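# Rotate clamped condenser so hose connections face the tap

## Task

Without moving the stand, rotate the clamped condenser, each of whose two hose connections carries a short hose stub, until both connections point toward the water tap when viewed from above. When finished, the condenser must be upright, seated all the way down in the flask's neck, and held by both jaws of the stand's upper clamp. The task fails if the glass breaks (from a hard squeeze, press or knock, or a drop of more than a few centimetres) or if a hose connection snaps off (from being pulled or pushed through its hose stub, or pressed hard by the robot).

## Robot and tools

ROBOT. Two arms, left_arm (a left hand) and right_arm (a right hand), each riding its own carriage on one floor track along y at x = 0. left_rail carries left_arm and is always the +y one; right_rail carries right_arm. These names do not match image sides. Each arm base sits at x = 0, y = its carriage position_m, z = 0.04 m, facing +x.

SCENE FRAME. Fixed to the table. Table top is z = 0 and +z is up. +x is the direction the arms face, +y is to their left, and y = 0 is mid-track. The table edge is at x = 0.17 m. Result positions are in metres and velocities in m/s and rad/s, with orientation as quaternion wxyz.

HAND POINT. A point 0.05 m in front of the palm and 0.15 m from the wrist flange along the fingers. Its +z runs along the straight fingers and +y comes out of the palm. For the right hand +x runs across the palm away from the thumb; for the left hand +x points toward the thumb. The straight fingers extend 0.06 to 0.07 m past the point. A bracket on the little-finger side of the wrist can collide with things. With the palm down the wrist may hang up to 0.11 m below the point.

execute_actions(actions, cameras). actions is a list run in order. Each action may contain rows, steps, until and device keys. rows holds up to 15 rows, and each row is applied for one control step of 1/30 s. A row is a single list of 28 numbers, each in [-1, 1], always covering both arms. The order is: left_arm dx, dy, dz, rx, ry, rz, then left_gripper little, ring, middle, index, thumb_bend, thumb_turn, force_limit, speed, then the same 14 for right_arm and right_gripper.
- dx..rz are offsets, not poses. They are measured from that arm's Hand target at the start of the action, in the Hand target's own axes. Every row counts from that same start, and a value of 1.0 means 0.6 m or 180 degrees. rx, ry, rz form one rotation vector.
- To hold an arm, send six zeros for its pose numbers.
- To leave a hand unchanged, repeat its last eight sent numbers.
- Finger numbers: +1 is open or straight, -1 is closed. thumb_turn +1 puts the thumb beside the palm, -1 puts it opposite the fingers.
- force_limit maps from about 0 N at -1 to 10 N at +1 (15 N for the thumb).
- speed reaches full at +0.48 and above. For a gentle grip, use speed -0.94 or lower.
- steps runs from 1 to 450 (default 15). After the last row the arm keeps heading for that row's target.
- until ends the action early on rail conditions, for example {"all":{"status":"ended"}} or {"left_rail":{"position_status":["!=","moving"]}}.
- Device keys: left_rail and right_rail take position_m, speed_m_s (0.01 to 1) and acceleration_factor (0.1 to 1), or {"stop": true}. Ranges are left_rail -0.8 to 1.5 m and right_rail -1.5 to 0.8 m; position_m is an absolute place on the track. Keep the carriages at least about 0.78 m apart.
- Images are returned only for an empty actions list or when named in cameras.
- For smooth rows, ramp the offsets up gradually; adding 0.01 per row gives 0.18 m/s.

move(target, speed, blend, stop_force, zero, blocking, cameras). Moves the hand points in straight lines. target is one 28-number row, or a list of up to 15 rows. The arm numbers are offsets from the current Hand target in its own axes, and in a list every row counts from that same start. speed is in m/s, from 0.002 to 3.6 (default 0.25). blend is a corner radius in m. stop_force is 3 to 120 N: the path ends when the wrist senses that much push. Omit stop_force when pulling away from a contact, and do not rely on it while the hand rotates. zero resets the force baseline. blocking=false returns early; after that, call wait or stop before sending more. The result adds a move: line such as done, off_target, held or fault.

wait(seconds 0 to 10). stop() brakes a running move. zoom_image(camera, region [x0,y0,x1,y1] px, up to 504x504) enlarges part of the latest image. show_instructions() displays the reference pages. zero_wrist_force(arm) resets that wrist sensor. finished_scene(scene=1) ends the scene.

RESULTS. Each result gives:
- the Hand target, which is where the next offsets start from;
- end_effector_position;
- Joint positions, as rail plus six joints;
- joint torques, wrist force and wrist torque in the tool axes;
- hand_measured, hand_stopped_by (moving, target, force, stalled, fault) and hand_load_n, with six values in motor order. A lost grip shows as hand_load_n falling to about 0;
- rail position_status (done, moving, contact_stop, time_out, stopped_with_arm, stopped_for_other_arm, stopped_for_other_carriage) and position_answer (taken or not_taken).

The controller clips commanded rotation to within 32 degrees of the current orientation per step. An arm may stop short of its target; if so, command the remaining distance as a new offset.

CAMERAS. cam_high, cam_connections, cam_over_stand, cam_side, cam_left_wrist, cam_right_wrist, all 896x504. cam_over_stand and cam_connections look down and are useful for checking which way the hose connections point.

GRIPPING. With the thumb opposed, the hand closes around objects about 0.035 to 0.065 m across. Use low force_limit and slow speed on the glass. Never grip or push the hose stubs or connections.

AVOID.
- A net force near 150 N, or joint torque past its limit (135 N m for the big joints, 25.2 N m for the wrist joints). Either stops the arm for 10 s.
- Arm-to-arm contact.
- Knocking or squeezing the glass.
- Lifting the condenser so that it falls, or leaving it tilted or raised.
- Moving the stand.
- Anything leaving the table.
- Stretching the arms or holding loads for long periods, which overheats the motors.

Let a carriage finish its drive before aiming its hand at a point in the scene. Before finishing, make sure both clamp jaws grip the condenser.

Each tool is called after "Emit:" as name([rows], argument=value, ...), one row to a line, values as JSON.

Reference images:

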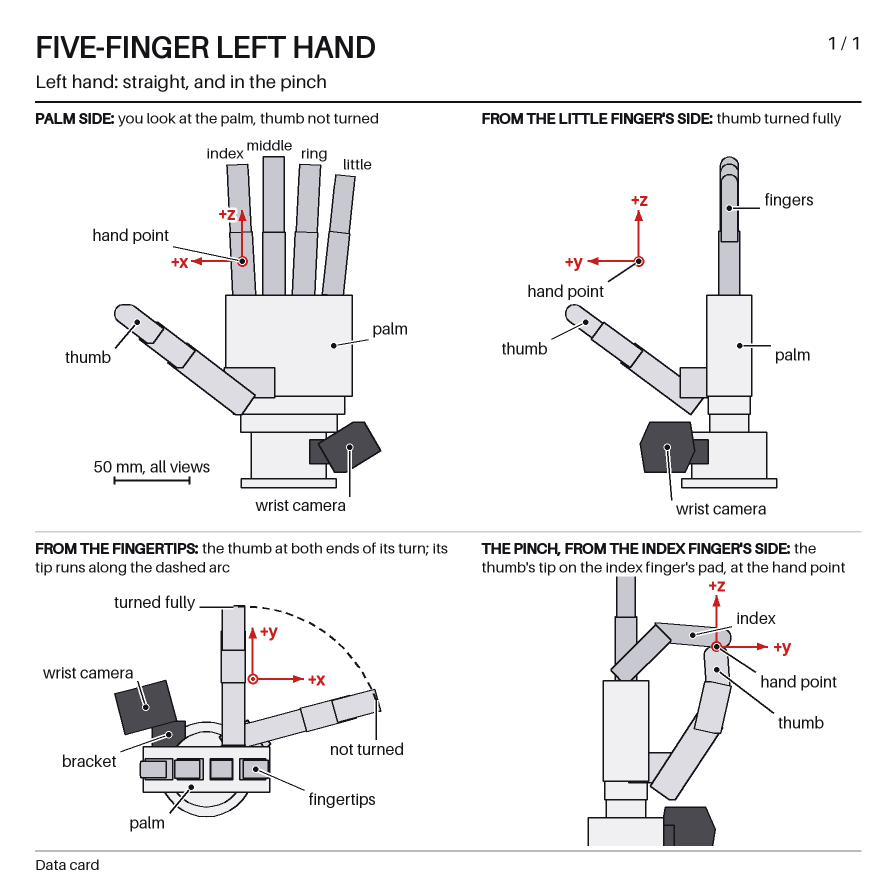

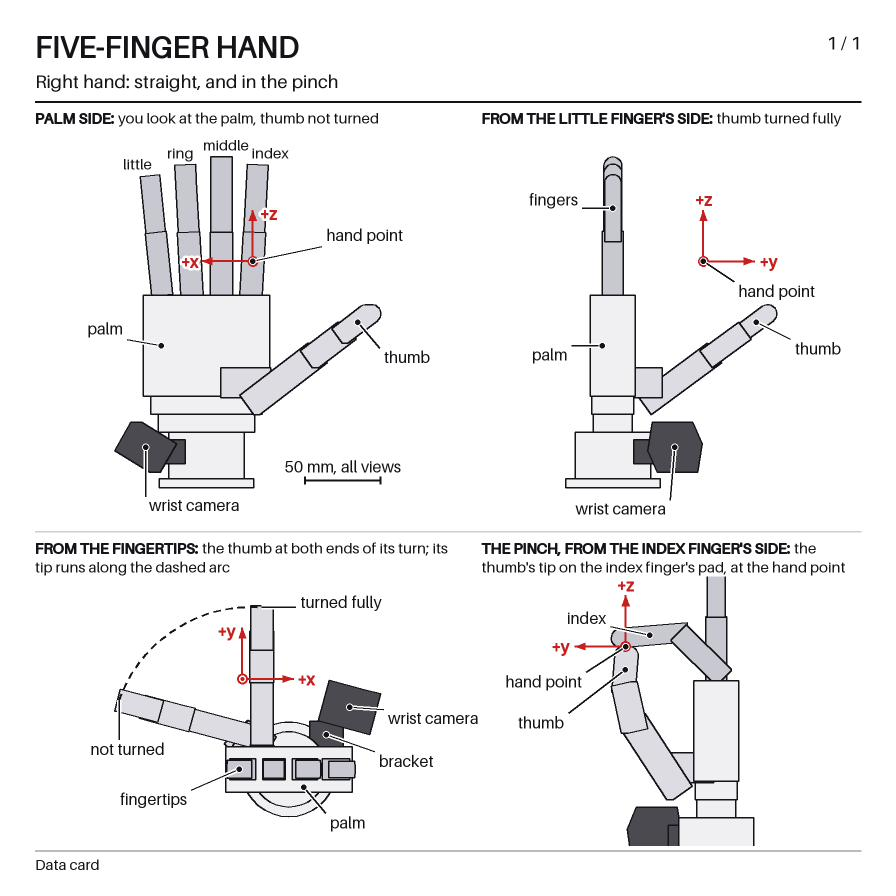

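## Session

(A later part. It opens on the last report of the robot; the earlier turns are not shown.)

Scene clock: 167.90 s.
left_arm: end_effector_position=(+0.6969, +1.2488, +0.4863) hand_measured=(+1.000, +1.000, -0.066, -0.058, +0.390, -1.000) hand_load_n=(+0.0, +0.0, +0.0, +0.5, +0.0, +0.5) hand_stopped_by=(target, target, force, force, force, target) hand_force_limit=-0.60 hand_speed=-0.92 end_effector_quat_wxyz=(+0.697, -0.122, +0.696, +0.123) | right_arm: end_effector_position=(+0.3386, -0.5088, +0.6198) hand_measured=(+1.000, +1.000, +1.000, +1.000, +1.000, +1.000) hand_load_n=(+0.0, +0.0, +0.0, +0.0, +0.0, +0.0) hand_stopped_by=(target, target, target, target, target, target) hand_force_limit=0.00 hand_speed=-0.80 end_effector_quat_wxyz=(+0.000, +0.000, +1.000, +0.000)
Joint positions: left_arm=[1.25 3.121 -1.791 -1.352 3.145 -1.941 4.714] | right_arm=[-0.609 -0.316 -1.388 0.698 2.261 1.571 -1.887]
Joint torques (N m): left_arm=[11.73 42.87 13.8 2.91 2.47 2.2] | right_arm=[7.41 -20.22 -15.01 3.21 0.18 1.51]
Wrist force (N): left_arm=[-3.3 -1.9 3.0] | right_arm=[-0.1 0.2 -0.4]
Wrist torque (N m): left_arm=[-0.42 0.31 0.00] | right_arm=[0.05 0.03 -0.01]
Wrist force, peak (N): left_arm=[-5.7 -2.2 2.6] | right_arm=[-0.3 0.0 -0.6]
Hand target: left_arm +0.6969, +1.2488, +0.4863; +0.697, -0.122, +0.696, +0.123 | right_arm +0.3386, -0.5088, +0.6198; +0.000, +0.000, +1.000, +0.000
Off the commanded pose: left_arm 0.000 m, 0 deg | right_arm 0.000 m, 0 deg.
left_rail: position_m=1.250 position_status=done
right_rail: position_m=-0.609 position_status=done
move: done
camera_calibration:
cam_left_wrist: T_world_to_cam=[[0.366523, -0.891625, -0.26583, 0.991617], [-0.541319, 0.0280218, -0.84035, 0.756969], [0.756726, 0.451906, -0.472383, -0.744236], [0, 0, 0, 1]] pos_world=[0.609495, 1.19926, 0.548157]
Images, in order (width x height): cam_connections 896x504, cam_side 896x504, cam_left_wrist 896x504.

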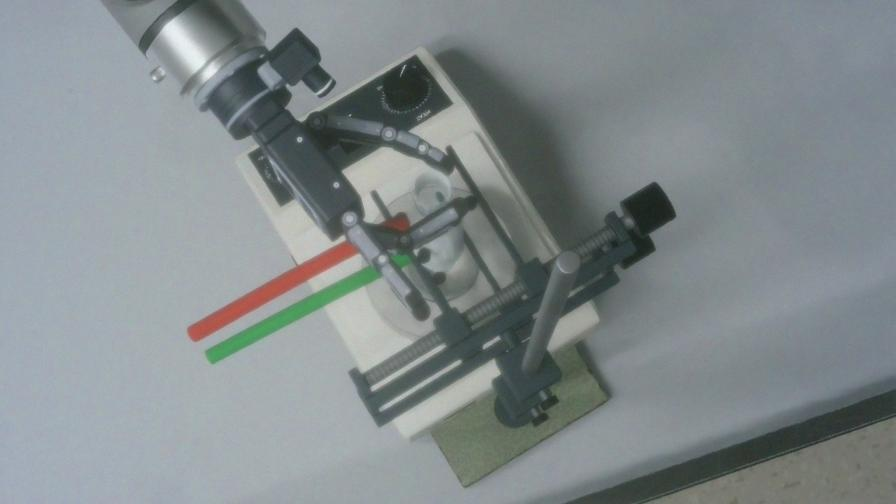

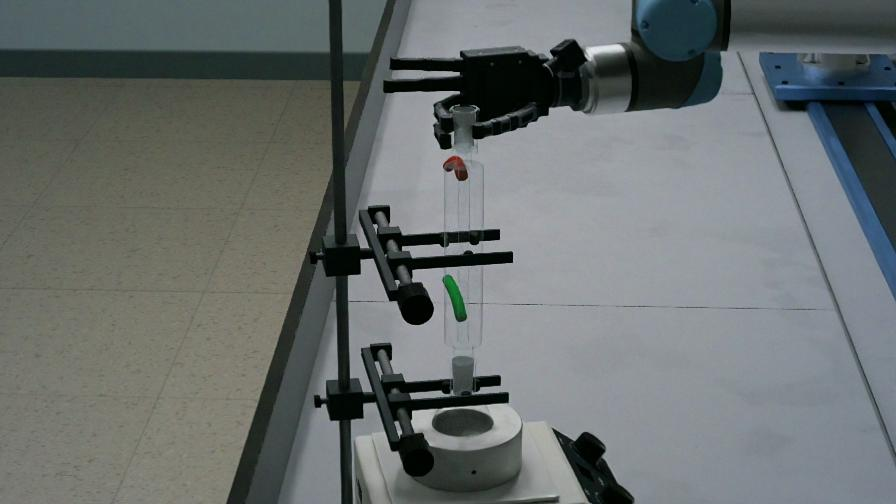

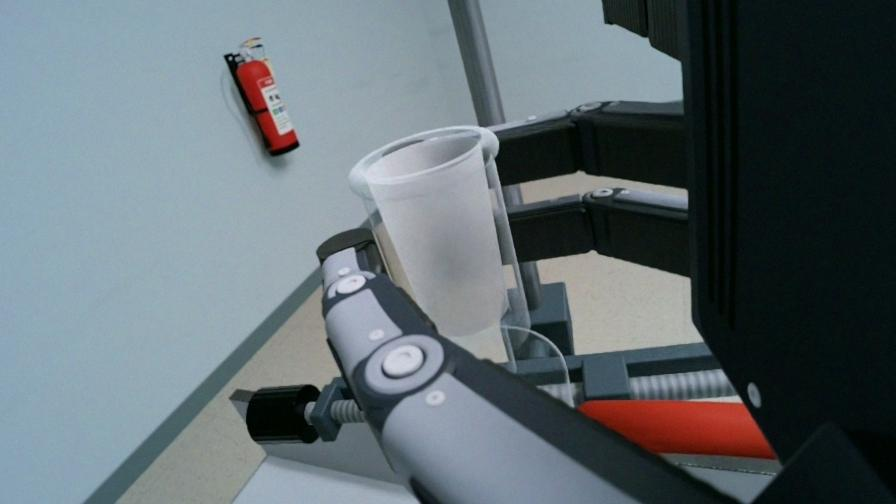

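Emit:
execute_actions([
  {"rows": [[0,0,0,0,0,0, 1,1,0.15,0.15,0.5,-1,-0.3,-0.6, 0,0,0,0,0,0,1,1,1,1,1,1,0,-0.8]], "steps": 14},
])

Emit:
move(target=[0,0.0024,0.0008,-0.1111,0,0, 1,1,0.15,0.15,0.5,-1,-0.3,-0.6, 0,0,0,0,0,0,1,1,1,1,1,1,0,-0.8], speed=0.2)

Emit:
execute_actions([
  {"rows": [[0,0,0,0,0,0, 1,1,-0.5,-0.5,-0.1,-1,-0.3,-0.92, 0,0,0,0,0,0,1,1,1,1,1,1,0,-0.8]], "steps": 80},
], cameras=["cam_left_wrist", "cam_side"])

Scene clock: 169.63 s.
left_arm: end_effector_position=(+0.6969, +1.2488, +0.4863) hand_measured=(+1.000, +1.000, +0.150, +0.150, +0.500, -1.000) hand_load_n=(+0.0, +0.0, +0.0, +0.0, +0.0, +0.0) hand_stopped_by=(target, target, target, target, target, target) hand_force_limit=-0.30 hand_speed=-0.60 end_effector_quat_wxyz=(+0.697, -0.122, +0.696, +0.123) | right_arm: end_effector_position=(+0.3386, -0.5088, +0.6198) hand_measured=(+1.000, +1.000, +1.000, +1.000, +1.000, +1.000) hand_load_n=(+0.0, +0.0, +0.0, -0.5, +0.0, +0.0) hand_stopped_by=(target, target, target, target, target, target) hand_force_limit=0.00 hand_speed=-0.80 end_effector_quat_wxyz=(+0.000, +0.000, +1.000, +0.000)
Joint positions: left_arm=[1.25 3.121 -1.791 -1.352 3.145 -1.94 4.714] | right_arm=[-0.609 -0.316 -1.388 0.698 2.261 1.571 -1.887]
Joint torques (N m): left_arm=[12.08 44 12.65 2.68 1.8 2.13] | right_arm=[7.38 -20.45 -15.39 3.2 0.09 1.42]
Wrist force (N): left_arm=[-3.5 -2.3 2.6] | right_arm=[-0.1 -0.4 -0.4]
Wrist torque (N m): left_arm=[-0.44 0.31 0.01] | right_arm=[-0.04 0.03 -0.02]
Wrist force, peak (N): left_arm=[-3.6 -2.1 2.7] | right_arm=[-0.3 0.1 -0.7]
Hand target: left_arm +0.6969, +1.2488, +0.4863; +0.697, -0.122, +0.696, +0.123 | right_arm +0.3386, -0.5088, +0.6198; +0.000, +0.000, +1.000, +0.000
Off the commanded pose: left_arm 0.000 m, 0 deg | right_arm 0.000 m, 0 deg.
left_rail: position_m=1.250 position_status=done
right_rail: position_m=-0.609 position_status=done

Scene clock: 171.23 s.
left_arm: end_effector_position=(+0.6969, +1.2504, +0.4863) hand_measured=(+1.000, +1.000, +0.150, +0.150, +0.500, -1.000) hand_load_n=(+0.0, +0.0, +0.0, +0.0, +0.0, +0.0) hand_stopped_by=(target, target, target, target, target, target) hand_force_limit=-0.30 hand_speed=-0.60 end_effector_quat_wxyz=(+0.665, -0.241, +0.664, +0.242) end_effector_velocity=(-0.001, +0.000, +0.000) end_effector_angular_velocity=(+0.000, +0.000, +0.004) | right_arm: end_effector_position=(+0.3386, -0.5088, +0.6198) hand_measured=(+1.000, +1.000, +1.000, +1.000, +1.000, +1.000) hand_load_n=(+0.0, +0.0, +0.0, +0.0, +0.0, +0.0) hand_stopped_by=(target, target, target, target, target, target) hand_force_limit=0.00 hand_speed=-0.80 end_effector_quat_wxyz=(+0.000, +0.000, +1.000, +0.000)
Joint positions: left_arm=[1.25 3.01 -1.994 -1.08 3.076 -2.4 4.715] | right_arm=[-0.609 -0.316 -1.388 0.698 2.261 1.571 -1.887]
Joint velocities: left_arm=[0 -0.001 -0.001 0.002 -0.002 -0.005 -0.001] | right_arm=[within noise]
Joint torques (N m): left_arm=[-7.87 30.8 28.6 -0.79 -2.73 -2.16] | right_arm=[7.3 -20.28 -14.64 3.13 0.14 1.44]
Wrist force (N): left_arm=[-3.4 -2.0 2.3] | right_arm=[-0.3 0.0 -0.3]
Wrist torque (N m): left_arm=[-0.38 0.28 0.03] | right_arm=[0.02 0.05 -0.01]
Wrist force, peak (N): left_arm=[-3.5 -2.4 2.8] | right_arm=[-0.2 -0.5 -0.6]
Hand target: left_arm +0.6969, +1.2504, +0.4863; +0.665, -0.241, +0.664, +0.242 | right_arm +0.3386, -0.5088, +0.6198; +0.000, +0.000, +1.000, +0.000
Off the commanded pose: left_arm 0.000 m, 0 deg | right_arm 0.000 m, 0 deg.
left_rail: position_m=1.250 position_status=done
right_rail: position_m=-0.609 position_status=done
move: done

Scene clock: 174.10 s.
left_arm: end_effector_position=(+0.6969, +1.2504, +0.4863) hand_measured=(+1.000, +1.000, -0.072, -0.066, +0.386, -1.000) hand_load_n=(+0.0, +0.0, +5.0, +3.0, +5.0, +0.5) hand_stopped_by=(target, target, force, force, force, target) hand_force_limit=-0.30 hand_speed=-0.92 end_effector_quat_wxyz=(+0.665, -0.241, +0.664, +0.242) | right_arm: end_effector_position=(+0.3386, -0.5088, +0.6198) hand_measured=(+1.000, +1.000, +1.000, +1.000, +1.000, +1.000) hand_load_n=(+0.0, +0.0, +0.0, +0.0, +0.0, +0.0) hand_stopped_by=(target, target, target, target, target, target) hand_force_limit=0.00 hand_speed=-0.80 end_effector_quat_wxyz=(+0.000, +0.000, +1.000, +0.000)
Joint positions: left_arm=[1.25 3.01 -1.995 -1.079 3.076 -2.401 4.715] | right_arm=[-0.609 -0.316 -1.388 0.698 2.261 1.571 -1.887]
Joint torques (N m): left_arm=[-7.3 30.73 29.37 -0.16 -2.3 -1.78] | right_arm=[7.46 -20.61 -14.99 3.19 0.07 1.49]
Wrist force (N): left_arm=[-3.4 -2.1 2.5] | right_arm=[-0.2 -0.2 -0.4]
Wrist torque (N m): left_arm=[-0.45 0.25 0.02] | right_arm=[-0.01 0.04 -0.02]
Wrist force, peak (N): left_arm=[-3.7 -2.2 2.7] | right_arm=[0.2 -0.2 -0.7]
Hand target: left_arm +0.6969, +1.2504, +0.4863; +0.665, -0.241, +0.664, +0.242 | right_arm +0.3386, -0.5088, +0.6198; +0.000, +0.000, +1.000, +0.000
Off the commanded pose: left_arm 0.000 m, 0 deg | right_arm 0.000 m, 0 deg.
left_rail: position_m=1.250 position_status=done
right_rail: position_m=-0.609 position_status=done
camera_calibration:
cam_left_wrist: T_world_to_cam=[[0.649324, -0.712703, -0.265392, 0.571966], [-0.517851, -0.15878, -0.840606, 0.974281], [0.556964, 0.683259, -0.472174, -0.895062], [0, 0, 0, 1]] pos_world=[0.631659, 1.1739, 0.548157]
Images, in order (width x height): cam_side 896x504, cam_left_wrist 896x504.

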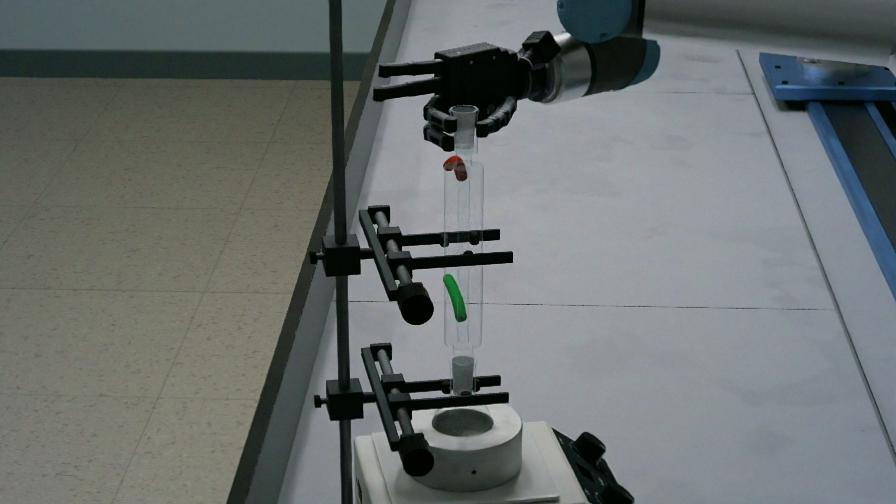

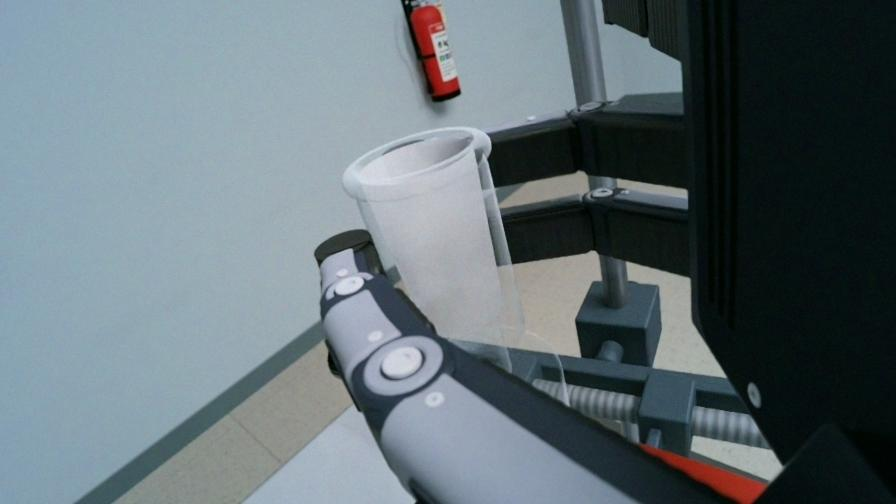

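Emit:
move(target=[-0.0117,0,0,0,0,0, 1,1,-0.5,-0.5,-0.1,-1,-0.3,-0.92, 0,0,0,0,0,0,1,1,1,1,1,1,0,-0.8], speed=0.02, cameras=["cam_left_wrist", "cam_side", "cam_connections"])

Scene clock: 175.30 s.
left_arm: end_effector_position=(+0.6969, +1.2504, +0.4932) hand_measured=(+1.000, +1.000, -0.072, -0.066, +0.386, -1.000) hand_load_n=(+0.0, +0.5, +4.0, +2.0, +5.5, +1.0) hand_stopped_by=(target, target, force, force, force, target) hand_force_limit=-0.30 hand_speed=-0.92 end_effector_quat_wxyz=(+0.665, -0.241, +0.664, +0.242) | right_arm: end_effector_position=(+0.3386, -0.5088, +0.6198) hand_measured=(+1.000, +1.000, +1.000, +1.000, +1.000, +1.000) hand_load_n=(+0.0, +0.0, +0.0, +0.0, +0.0, +0.0) hand_stopped_by=(target, target, target, target, target, target) hand_force_limit=0.00 hand_speed=-0.80 end_effector_quat_wxyz=(+0.000, +0.000, +1.000, +0.000)
Joint positions: left_arm=[1.25 3.01 -1.996 -1.06 3.058 -2.401 4.715] | right_arm=[-0.609 -0.316 -1.388 0.698 2.261 1.571 -1.887]
Joint torques (N m): left_arm=[-7.74 32.12 31.62 0.08 -1.24 2.11] | right_arm=[6.91 -19.82 -15.13 3.14 0.14 1.45]
Wrist force (N): left_arm=[-1.9 -2.2 2.2] | right_arm=[-0.3 -0.1 -0.2]
Wrist torque (N m): left_arm=[-0.39 0.28 0.03] | right_arm=[-0.02 0.06 -0.03]
Wrist force, peak (N): left_arm=[7.0 -1.8 2.2] | right_arm=[0.1 -0.1 -0.7]
Hand target: left_arm +0.6969, +1.2504, +0.4933; +0.665, -0.241, +0.664, +0.242 | right_arm +0.3386, -0.5088, +0.6198; +0.000, +0.000, +1.000, +0.000
Off the commanded pose: left_arm 0.000 m, 0 deg | right_arm 0.000 m, 0 deg.
left_rail: position_m=1.250 position_status=done
right_rail: position_m=-0.609 position_status=done
move: done
camera_calibration:
cam_left_wrist: T_world_to_cam=[[0.649339, -0.712685, -0.265404, 0.573773], [-0.517804, -0.158723, -0.840647, 0.980006], [0.556991, 0.683291, -0.472096, -0.891902], [0, 0, 0, 1]] pos_world=[0.631658, 1.1739, 0.555057]
Images, in order (width x height): cam_connections 896x504, cam_side 896x504, cam_left_wrist 896x504.

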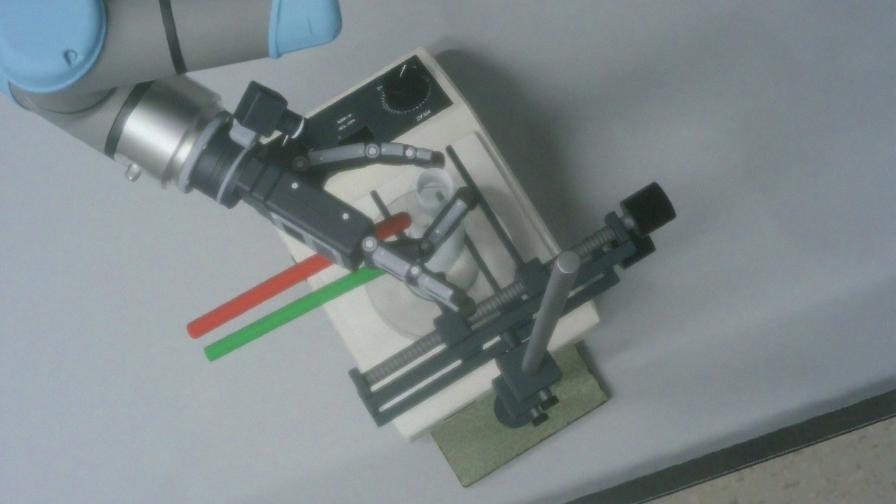

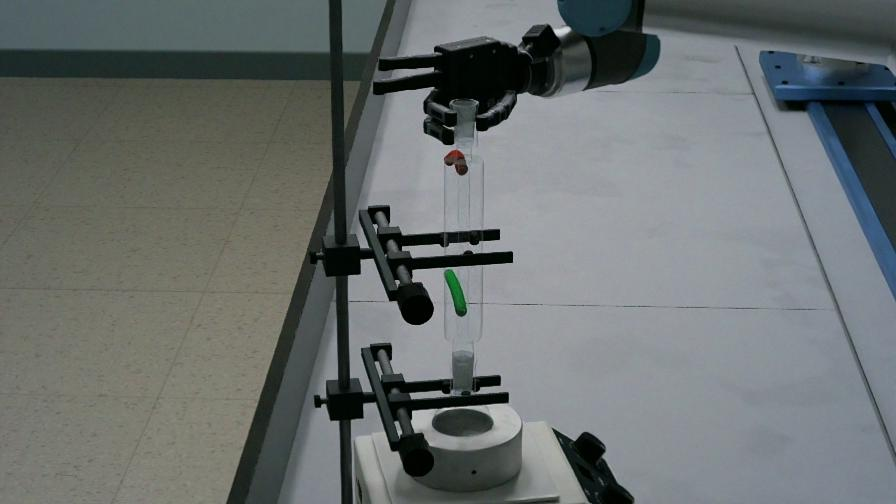

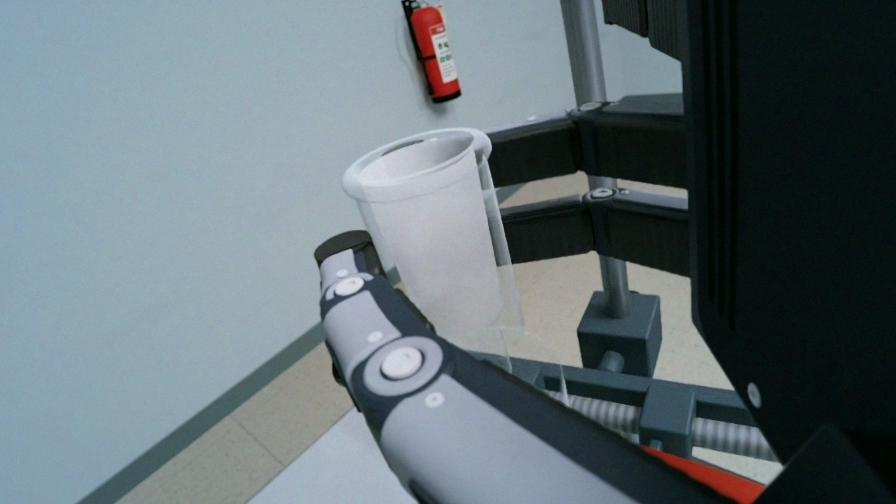

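Emit:
move(target=[0,-0.0022,-0.0022,0.1444,0,0, 1,1,-0.5,-0.5,-0.1,-1,-0.3,-0.92, 0,0,0,0,0,0,1,1,1,1,1,1,0,-0.8], speed=0.15, cameras=["cam_left_wrist", "cam_side", "cam_connections"])

Scene clock: 178.13 s.
left_arm: end_effector_position=(+0.6967, +1.2485, +0.4933) hand_measured=(+1.000, +1.000, -0.072, -0.066, +0.386, -1.000) hand_load_n=(+0.0, +0.0, +3.5, +2.5, +6.0, +1.0) hand_stopped_by=(target, target, force, force, force, target) hand_force_limit=-0.30 hand_speed=-0.92 end_effector_quat_wxyz=(+0.702, -0.086, +0.702, +0.087) | right_arm: end_effector_position=(+0.3386, -0.5088, +0.6198) hand_measured=(+1.000, +1.000, +1.000, +1.000, +1.000, +1.000) hand_load_n=(+0.0, +0.0, +0.0, +0.5, +0.0, +0.0) hand_stopped_by=(target, target, target, target, target, target) hand_force_limit=0.00 hand_speed=-0.80 end_effector_quat_wxyz=(+0.000, +0.000, +1.000, +0.000)
Joint positions: left_arm=[1.25 3.169 -1.743 -1.393 3.137 -1.788 4.714] | right_arm=[-0.609 -0.316 -1.388 0.698 2.261 1.571 -1.887]
Joint torques (N m): left_arm=[11.64 43.94 14.34 3.4 1.85 2.23] | right_arm=[7.41 -19.91 -15.56 3.2 0.16 1.49]
Wrist force (N): left_arm=[-1.8 -2.3 2.7] | right_arm=[0.0 0.0 -0.2]
Wrist torque (N m): left_arm=[-0.42 0.28 -0.01] | right_arm=[0.01 0.01 0.00]
Wrist force, peak (N): left_arm=[-1.7 -2.6 2.7] | right_arm=[-0.5 -0.1 -0.6]
Hand target: left_arm +0.6967, +1.2485, +0.4933; +0.702, -0.086, +0.702, +0.087 | right_arm +0.3386, -0.5088, +0.6198; +0.000, +0.000, +1.000, +0.000
Off the commanded pose: left_arm 0.000 m, 0 deg | right_arm 0.000 m, 0 deg.
left_rail: position_m=1.250 position_status=done
right_rail: position_m=-0.609 position_status=done
move: done
camera_calibration:
cam_left_wrist: T_world_to_cam=[[0.27132, -0.925029, -0.265908, 1.10128], [-0.535543, 0.084465, -0.840274, 0.688238], [0.799737, 0.370388, -0.472475, -0.668801], [0, 0, 0, 1]] pos_world=[0.604646, 1.2083, 0.555157]
Images, in order (width x height): cam_connections 896x504, cam_side 896x504, cam_left_wrist 896x504.

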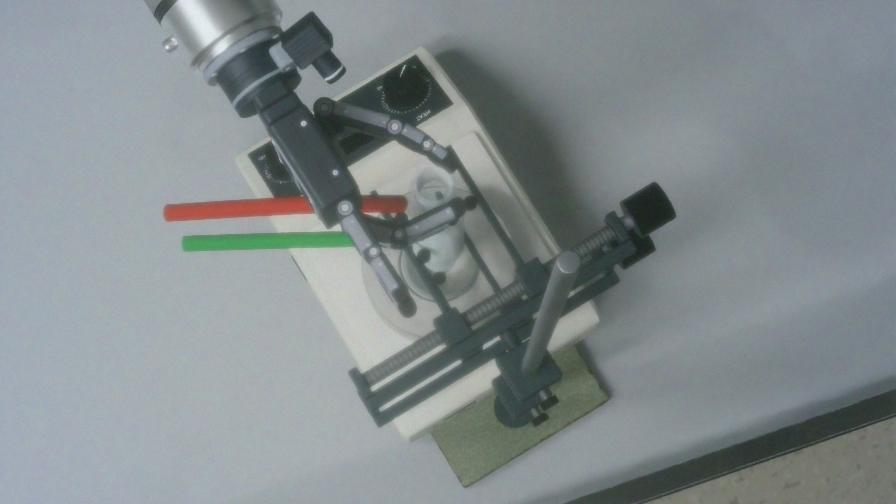

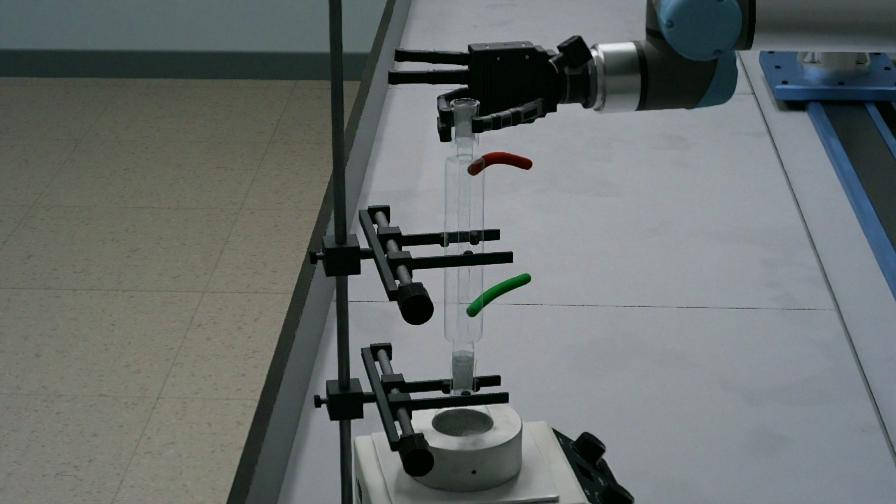

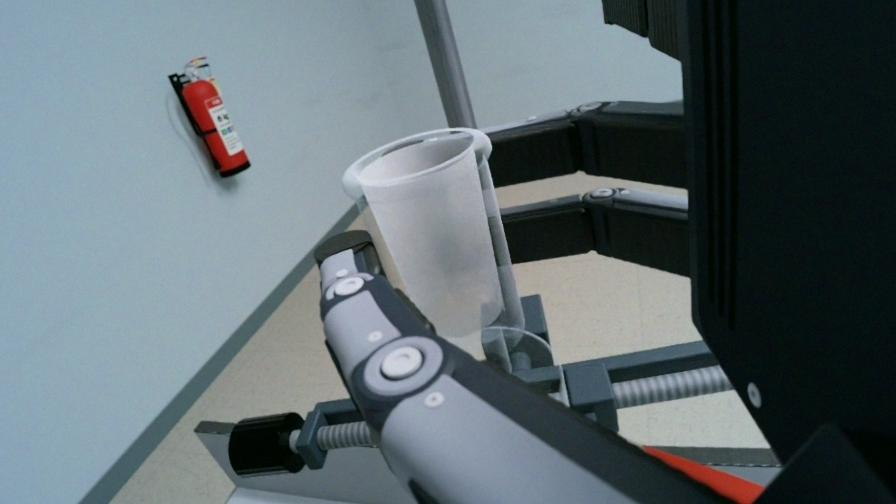

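Emit:
move([
  [0,-0.0022,-0.0022,0.1444,0,0, 1,1,-0.5,-0.5,-0.1,-1,-0.3,-0.92, 0,0,0,0,0,0,1,1,1,1,1,1,0,-0.8],
  [0,-0.0032,-0.0050,0.2833,0,0, 1,1,-0.5,-0.5,-0.1,-1,-0.3,-0.92, 0,0,0,0,0,0,1,1,1,1,1,1,0,-0.8],
], speed=0.15, blend=0.0005, cameras=["cam_left_wrist", "cam_side", "cam_connections", "cam_over_stand"])

Scene clock: 182.23 s.
left_arm: end_effector_position=(+0.6942, +1.2459, +0.4933) hand_measured=(+1.000, +1.000, -0.072, -0.066, +0.386, -1.000) hand_load_n=(+0.5, -0.5, +3.5, +2.5, +5.5, +1.0) hand_stopped_by=(target, target, force, force, force, target) hand_force_limit=-0.30 hand_speed=-0.92 end_effector_quat_wxyz=(+0.671, +0.225, +0.671, -0.224) | right_arm: end_effector_position=(+0.3386, -0.5088, +0.6198) hand_measured=(+1.000, +1.000, +1.000, +1.000, +1.000, +1.000) hand_load_n=(+0.0, +0.0, +0.0, +0.0, +0.0, +0.0) hand_stopped_by=(target, target, target, target, target, target) hand_force_limit=0.00 hand_speed=-0.80 end_effector_quat_wxyz=(+0.000, +0.000, +1.000, +0.000)
Joint positions: left_arm=[1.25 3.641 -1.705 -1.436 3.14 -0.426 4.715] | right_arm=[-0.609 -0.316 -1.388 0.698 2.261 1.571 -1.887]
Joint torques (N m): left_arm=[12.3 18.46 30.31 -0.5 2.34 2.24] | right_arm=[7.15 -20.65 -14.64 3.22 0.1 1.4]
Wrist force (N): left_arm=[-1.9 -2.2 2.4] | right_arm=[0.1 -0.2 -0.3]
Wrist torque (N m): left_arm=[-0.40 0.30 -0.02] | right_arm=[-0.02 -0.01 0.00]
Wrist force, peak (N): left_arm=[-2.1 -2.3 2.7] | right_arm=[-0.2 -0.1 -0.8]
Hand target: left_arm +0.6943, +1.2459, +0.4933; +0.671, +0.225, +0.671, -0.224 | right_arm +0.3386, -0.5088, +0.6198; +0.000, +0.000, +1.000, +0.000
Off the commanded pose: left_arm 0.000 m, 0 deg | right_arm 0.000 m, 0 deg.
left_rail: position_m=1.250 position_status=done
right_rail: position_m=-0.609 position_status=done
move: done
camera_calibration:
cam_left_wrist: T_world_to_cam=[[-0.548244, -0.792796, -0.266278, 1.50394], [-0.272074, 0.470148, -0.839605, 0.0233487], [0.790825, -0.387861, -0.473454, 0.285535], [0, 0, 0, 1]] pos_world=[0.605071, 1.29209, 0.555258]
Images, in order (width x height): cam_connections 896x504, cam_over_stand 896x504, cam_side 896x504, cam_left_wrist 896x504.

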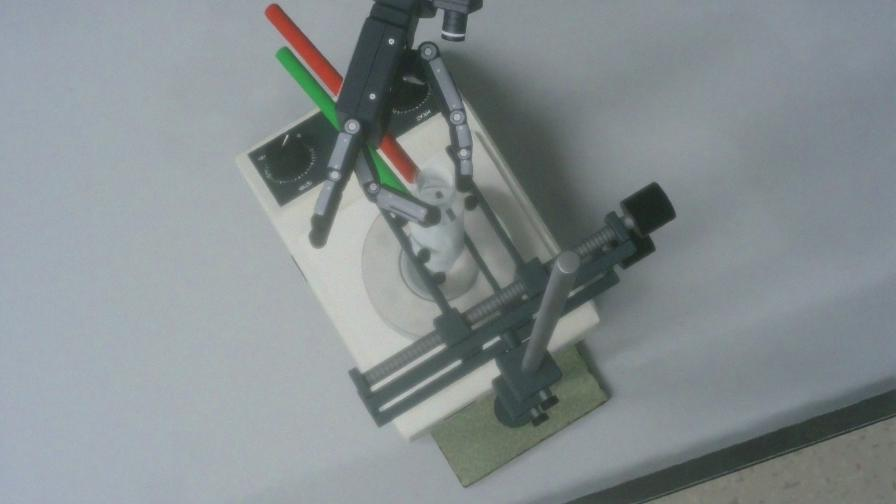

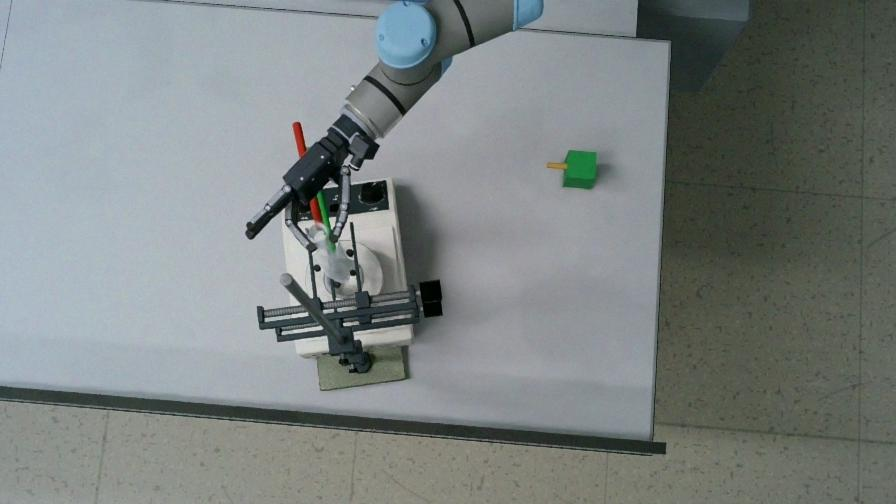

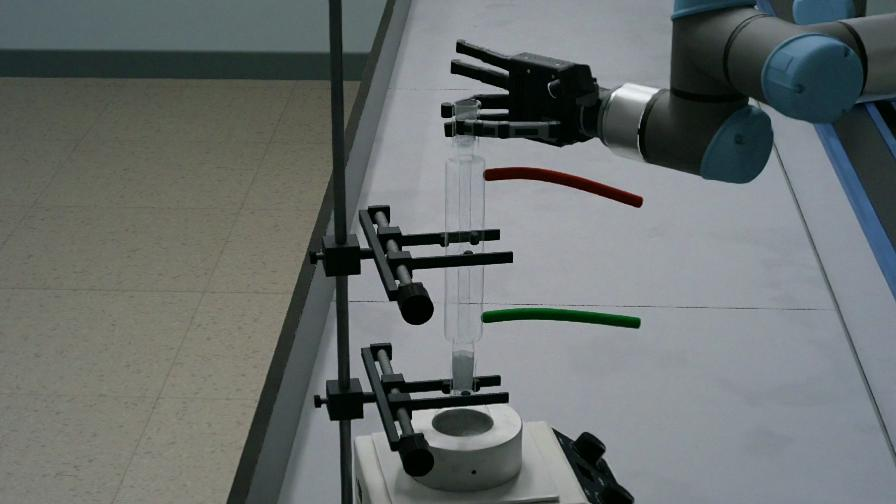

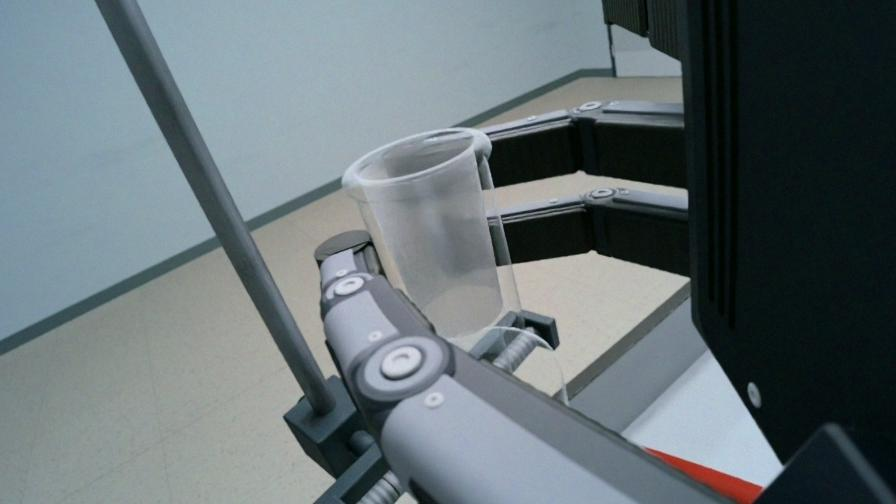

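Emit:
move(target=[0.0118,0,0,0,0,0, 1,1,-0.5,-0.5,-0.1,-1,-0.3,-0.92, 0,0,0,0,0,0,1,1,1,1,1,1,0,-0.8], speed=0.02, cameras=["cam_side"])

Scene clock: 183.43 s.
left_arm: end_effector_position=(+0.6943, +1.2459, +0.4863) hand_measured=(+1.000, +1.000, -0.072, -0.066, +0.386, -1.000) hand_load_n=(+0.0, +0.0, +4.0, +2.5, +5.5, +0.0) hand_stopped_by=(target, target, force, force, force, target) hand_force_limit=-0.30 hand_speed=-0.92 end_effector_quat_wxyz=(+0.671, +0.225, +0.671, -0.224) | right_arm: end_effector_position=(+0.3386, -0.5088, +0.6198) hand_measured=(+1.000, +1.000, +1.000, +1.000, +1.000, +1.000) hand_load_n=(+0.0, +0.0, +0.0, +0.0, +0.0, +0.0) hand_stopped_by=(target, target, target, target, target, target) hand_force_limit=0.00 hand_speed=-0.80 end_effector_quat_wxyz=(+0.000, +0.000, +1.000, +0.000)
Joint positions: left_arm=[1.25 3.642 -1.706 -1.453 3.158 -0.425 4.715] | right_arm=[-0.609 -0.316 -1.388 0.698 2.261 1.571 -1.887]
Joint torques (N m): left_arm=[11.85 18.94 11.12 0.81 2.32 -1.38] | right_arm=[7.22 -20.75 -15.5 3.17 0.08 1.45]
Wrist force (N): left_arm=[-10.1 -2.0 3.1] | right_arm=[-0.1 -0.3 -0.3]
Wrist torque (N m): left_arm=[-0.38 0.30 -0.05] | right_arm=[-0.03 0.02 -0.02]
Wrist force, peak (N): left_arm=[-10.1 -2.0 3.1] | right_arm=[0.1 -0.1 -0.7]
Hand target: left_arm +0.6943, +1.2459, +0.4862; +0.671, +0.225, +0.671, -0.224 | right_arm +0.3386, -0.5088, +0.6198; +0.000, +0.000, +1.000, +0.000
Off the commanded pose: left_arm 0.000 m, 0 deg | right_arm 0.000 m, 0 deg.
left_rail: position_m=1.250 position_status=done
right_rail: position_m=-0.609 position_status=done
move: done
Images, in order (width x height): cam_side 896x504.

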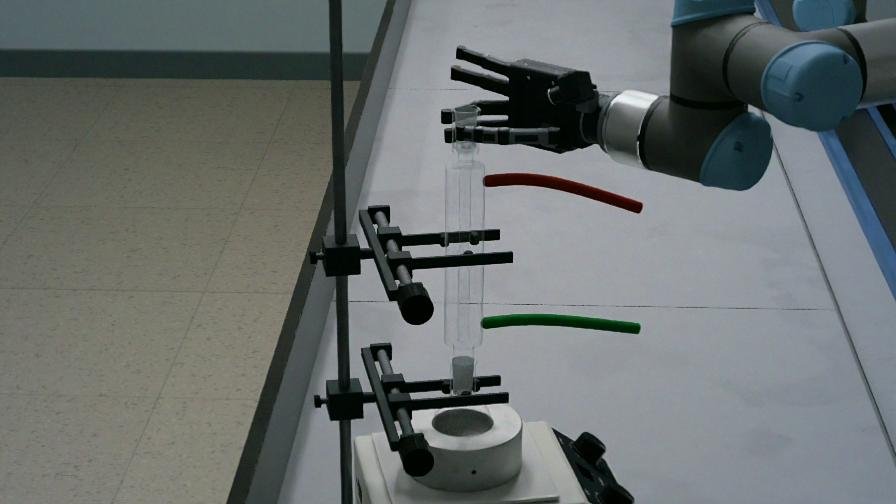

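Emit:
execute_actions([
  {"rows": [[0,0,0,0,0,0, 1,1,0.1,0.1,0.5,-1,-0.3,-0.8, 0,0,0,0,0,0,1,1,1,1,1,1,0,-0.8]], "steps": 18},
  {"rows": [[0,0,0,0,0,0, 1,1,0.3,0.3,0.65,-1,-0.3,-0.2, 0,0,0,0,0,0,1,1,1,1,1,1,0,-0.8]], "steps": 14},
], cameras=["cam_left_wrist"])

Emit:
move([
  [0,0.0029,0.0010,-0.1444,0,0, 1,1,0.3,0.3,0.65,-1,-0.3,-0.2, 0,0,0,0,0,0,1,1,1,1,1,1,0,-0.8],
  [0,0.0060,0.0006,-0.2889,0,0, 1,1,0.3,0.3,0.65,-1,-0.3,-0.2, 0,0,0,0,0,0,1,1,1,1,1,1,0,-0.8],
  [0,0.0085,-0.0010,-0.4278,0,0, 1,1,0.3,0.3,0.65,-1,-0.3,-0.2, 0,0,0,0,0,0,1,1,1,1,1,1,0,-0.8],
], speed=0.25, blend=0.001, cameras=["cam_left_wrist", "cam_side", "cam_connections"])

Scene clock: 186.07 s.
left_arm: end_effector_position=(+0.6943, +1.2459, +0.4862) hand_measured=(+1.000, +1.000, +0.300, +0.300, +0.650, -1.000) hand_load_n=(+0.0, +0.0, +0.0, +0.0, +0.0, +0.0) hand_stopped_by=(target, target, target, target, target, target) hand_force_limit=-0.30 hand_speed=-0.20 end_effector_quat_wxyz=(+0.671, +0.225, +0.671, -0.224) | right_arm: end_effector_position=(+0.3386, -0.5088, +0.6198) hand_measured=(+1.000, +1.000, +1.000, +1.000, +1.000, +1.000) hand_load_n=(+0.0, +0.0, +0.0, +0.0, +0.0, +0.0) hand_stopped_by=(target, target, target, target, target, target) hand_force_limit=0.00 hand_speed=-0.80 end_effector_quat_wxyz=(+0.000, +0.000, +1.000, +0.000)
Joint positions: left_arm=[1.25 3.642 -1.706 -1.453 3.158 -0.425 4.715] | right_arm=[-0.609 -0.316 -1.388 0.698 2.261 1.571 -1.887]
Joint torques (N m): left_arm=[10.08 38.05 29.58 1.91 0.99 0.57] | right_arm=[7.13 -20.23 -15.36 3.17 0.09 1.52]
Wrist force (N): left_arm=[-3.8 -2.2 2.6] | right_arm=[0.0 0.2 -0.3]
Wrist torque (N m): left_arm=[-0.39 0.36 -0.04] | right_arm=[0.04 0.02 0.00]
Wrist force, peak (N): left_arm=[-11.1 -1.9 3.0] | right_arm=[-0.2 -0.1 -0.8]
Hand target: left_arm +0.6943, +1.2459, +0.4862; +0.671, +0.225, +0.671, -0.224 | right_arm +0.3386, -0.5088, +0.6198; +0.000, +0.000, +1.000, +0.000
Off the commanded pose: left_arm 0.000 m, 0 deg | right_arm 0.000 m, 0 deg.
left_rail: position_m=1.250 position_status=done
right_rail: position_m=-0.609 position_status=done
camera_calibration:
cam_left_wrist: T_world_to_cam=[[-0.548478, -0.792679, -0.266142, 1.50202], [-0.272106, 0.470168, -0.839583, 0.0173953], [0.790652, -0.388074, -0.47357, 0.282537], [0, 0, 0, 1]] pos_world=[0.605172, 1.29209, 0.548158]
Images, in order (width x height): cam_left_wrist 896x504.

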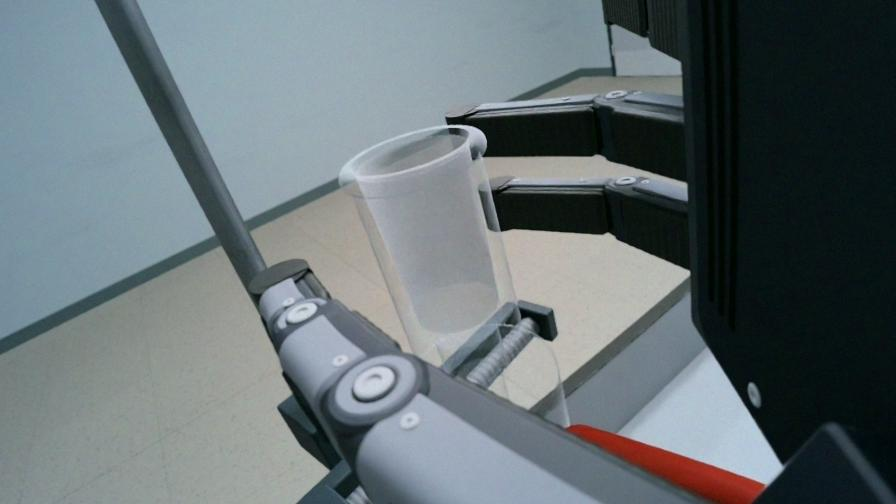

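Scene clock: 189.53 s.
left_arm: end_effector_position=(+0.6968, +1.2503, +0.4862) hand_measured=(+1.000, +1.000, +0.300, +0.300, +0.650, -1.000) hand_load_n=(+0.0, +0.0, +0.0, +0.0, +0.0, +0.0) hand_stopped_by=(target, target, target, target, target, target) hand_force_limit=-0.30 hand_speed=-0.20 end_effector_quat_wxyz=(+0.665, -0.241, +0.664, +0.242) | right_arm: end_effector_position=(+0.3386, -0.5088, +0.6198) hand_measured=(+1.000, +1.000, +1.000, +1.000, +1.000, +1.000) hand_load_n=(+0.0, +0.0, +0.0, +0.0, +0.5, +0.0) hand_stopped_by=(target, target, target, target, target, target) hand_force_limit=0.00 hand_speed=-0.80 end_effector_quat_wxyz=(+0.000, +0.000, +1.000, +0.000)
Joint positions: left_arm=[1.25 3.01 -1.995 -1.08 3.076 -2.401 4.715] | right_arm=[-0.609 -0.316 -1.388 0.698 2.261 1.571 -1.887]
Joint torques (N m): left_arm=[-8.44 29.84 30.1 -0.26 -2.89 -2.19] | right_arm=[7.44 -20.48 -15.49 3.19 0.17 1.42]
Wrist force (N): left_arm=[-3.5 -2.0 2.6] | right_arm=[0.4 0.0 -0.1]
Wrist torque (N m): left_arm=[-0.39 0.31 0.02] | right_arm=[0.01 -0.05 0.02]
Wrist force, peak (N): left_arm=[-3.7 -2.3 2.7] | right_arm=[-0.3 -0.4 -0.5]
Hand target: left_arm +0.6968, +1.2504, +0.4862; +0.665, -0.242, +0.664, +0.242 | right_arm +0.3386, -0.5088, +0.6198; +0.000, +0.000, +1.000, +0.000
Off the commanded pose: left_arm 0.000 m, 0 deg | right_arm 0.000 m, 0 deg.
left_rail: position_m=1.250 position_status=done
right_rail: position_m=-0.609 position_status=done
move: done
camera_calibration:
cam_left_wrist: T_world_to_cam=[[0.649429, -0.712621, -0.265354, 0.571756], [-0.517731, -0.158784, -0.840679, 0.974165], [0.556952, 0.683344, -0.472065, -0.89526], [0, 0, 0, 1]] pos_world=[0.631658, 1.1739, 0.548057]
Images, in order (width x height): cam_connections 896x504, cam_side 896x504, cam_left_wrist 896x504.

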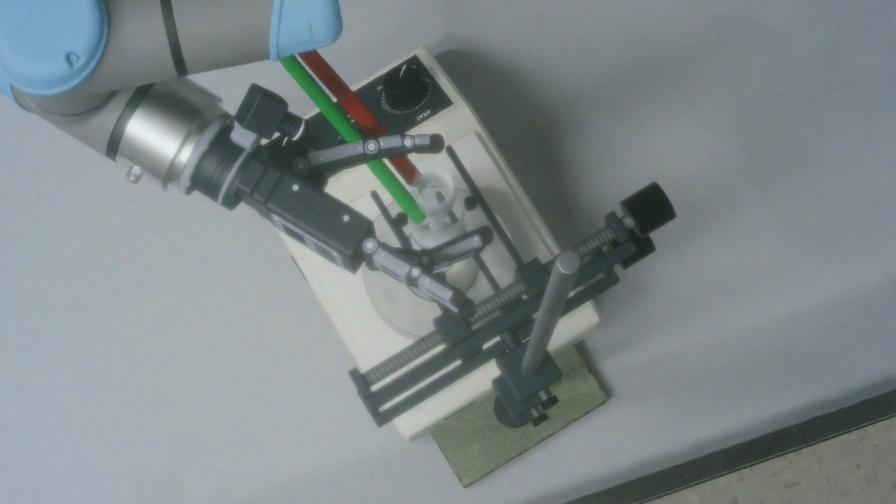

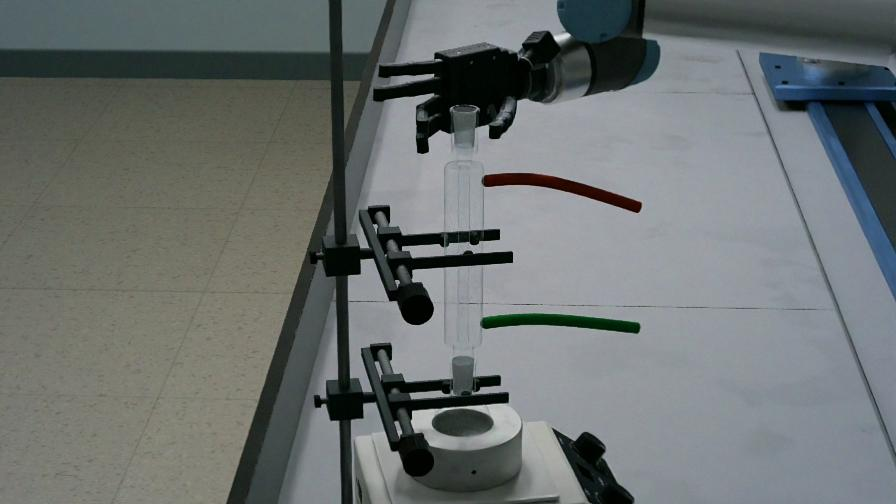

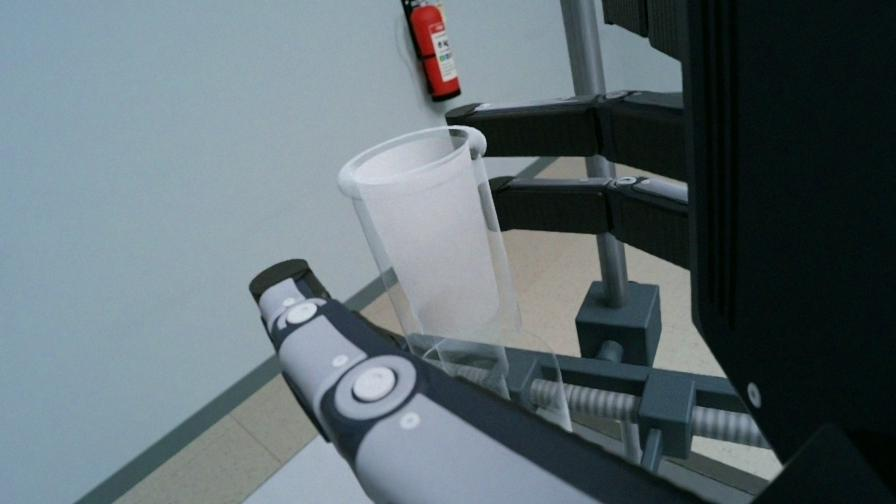

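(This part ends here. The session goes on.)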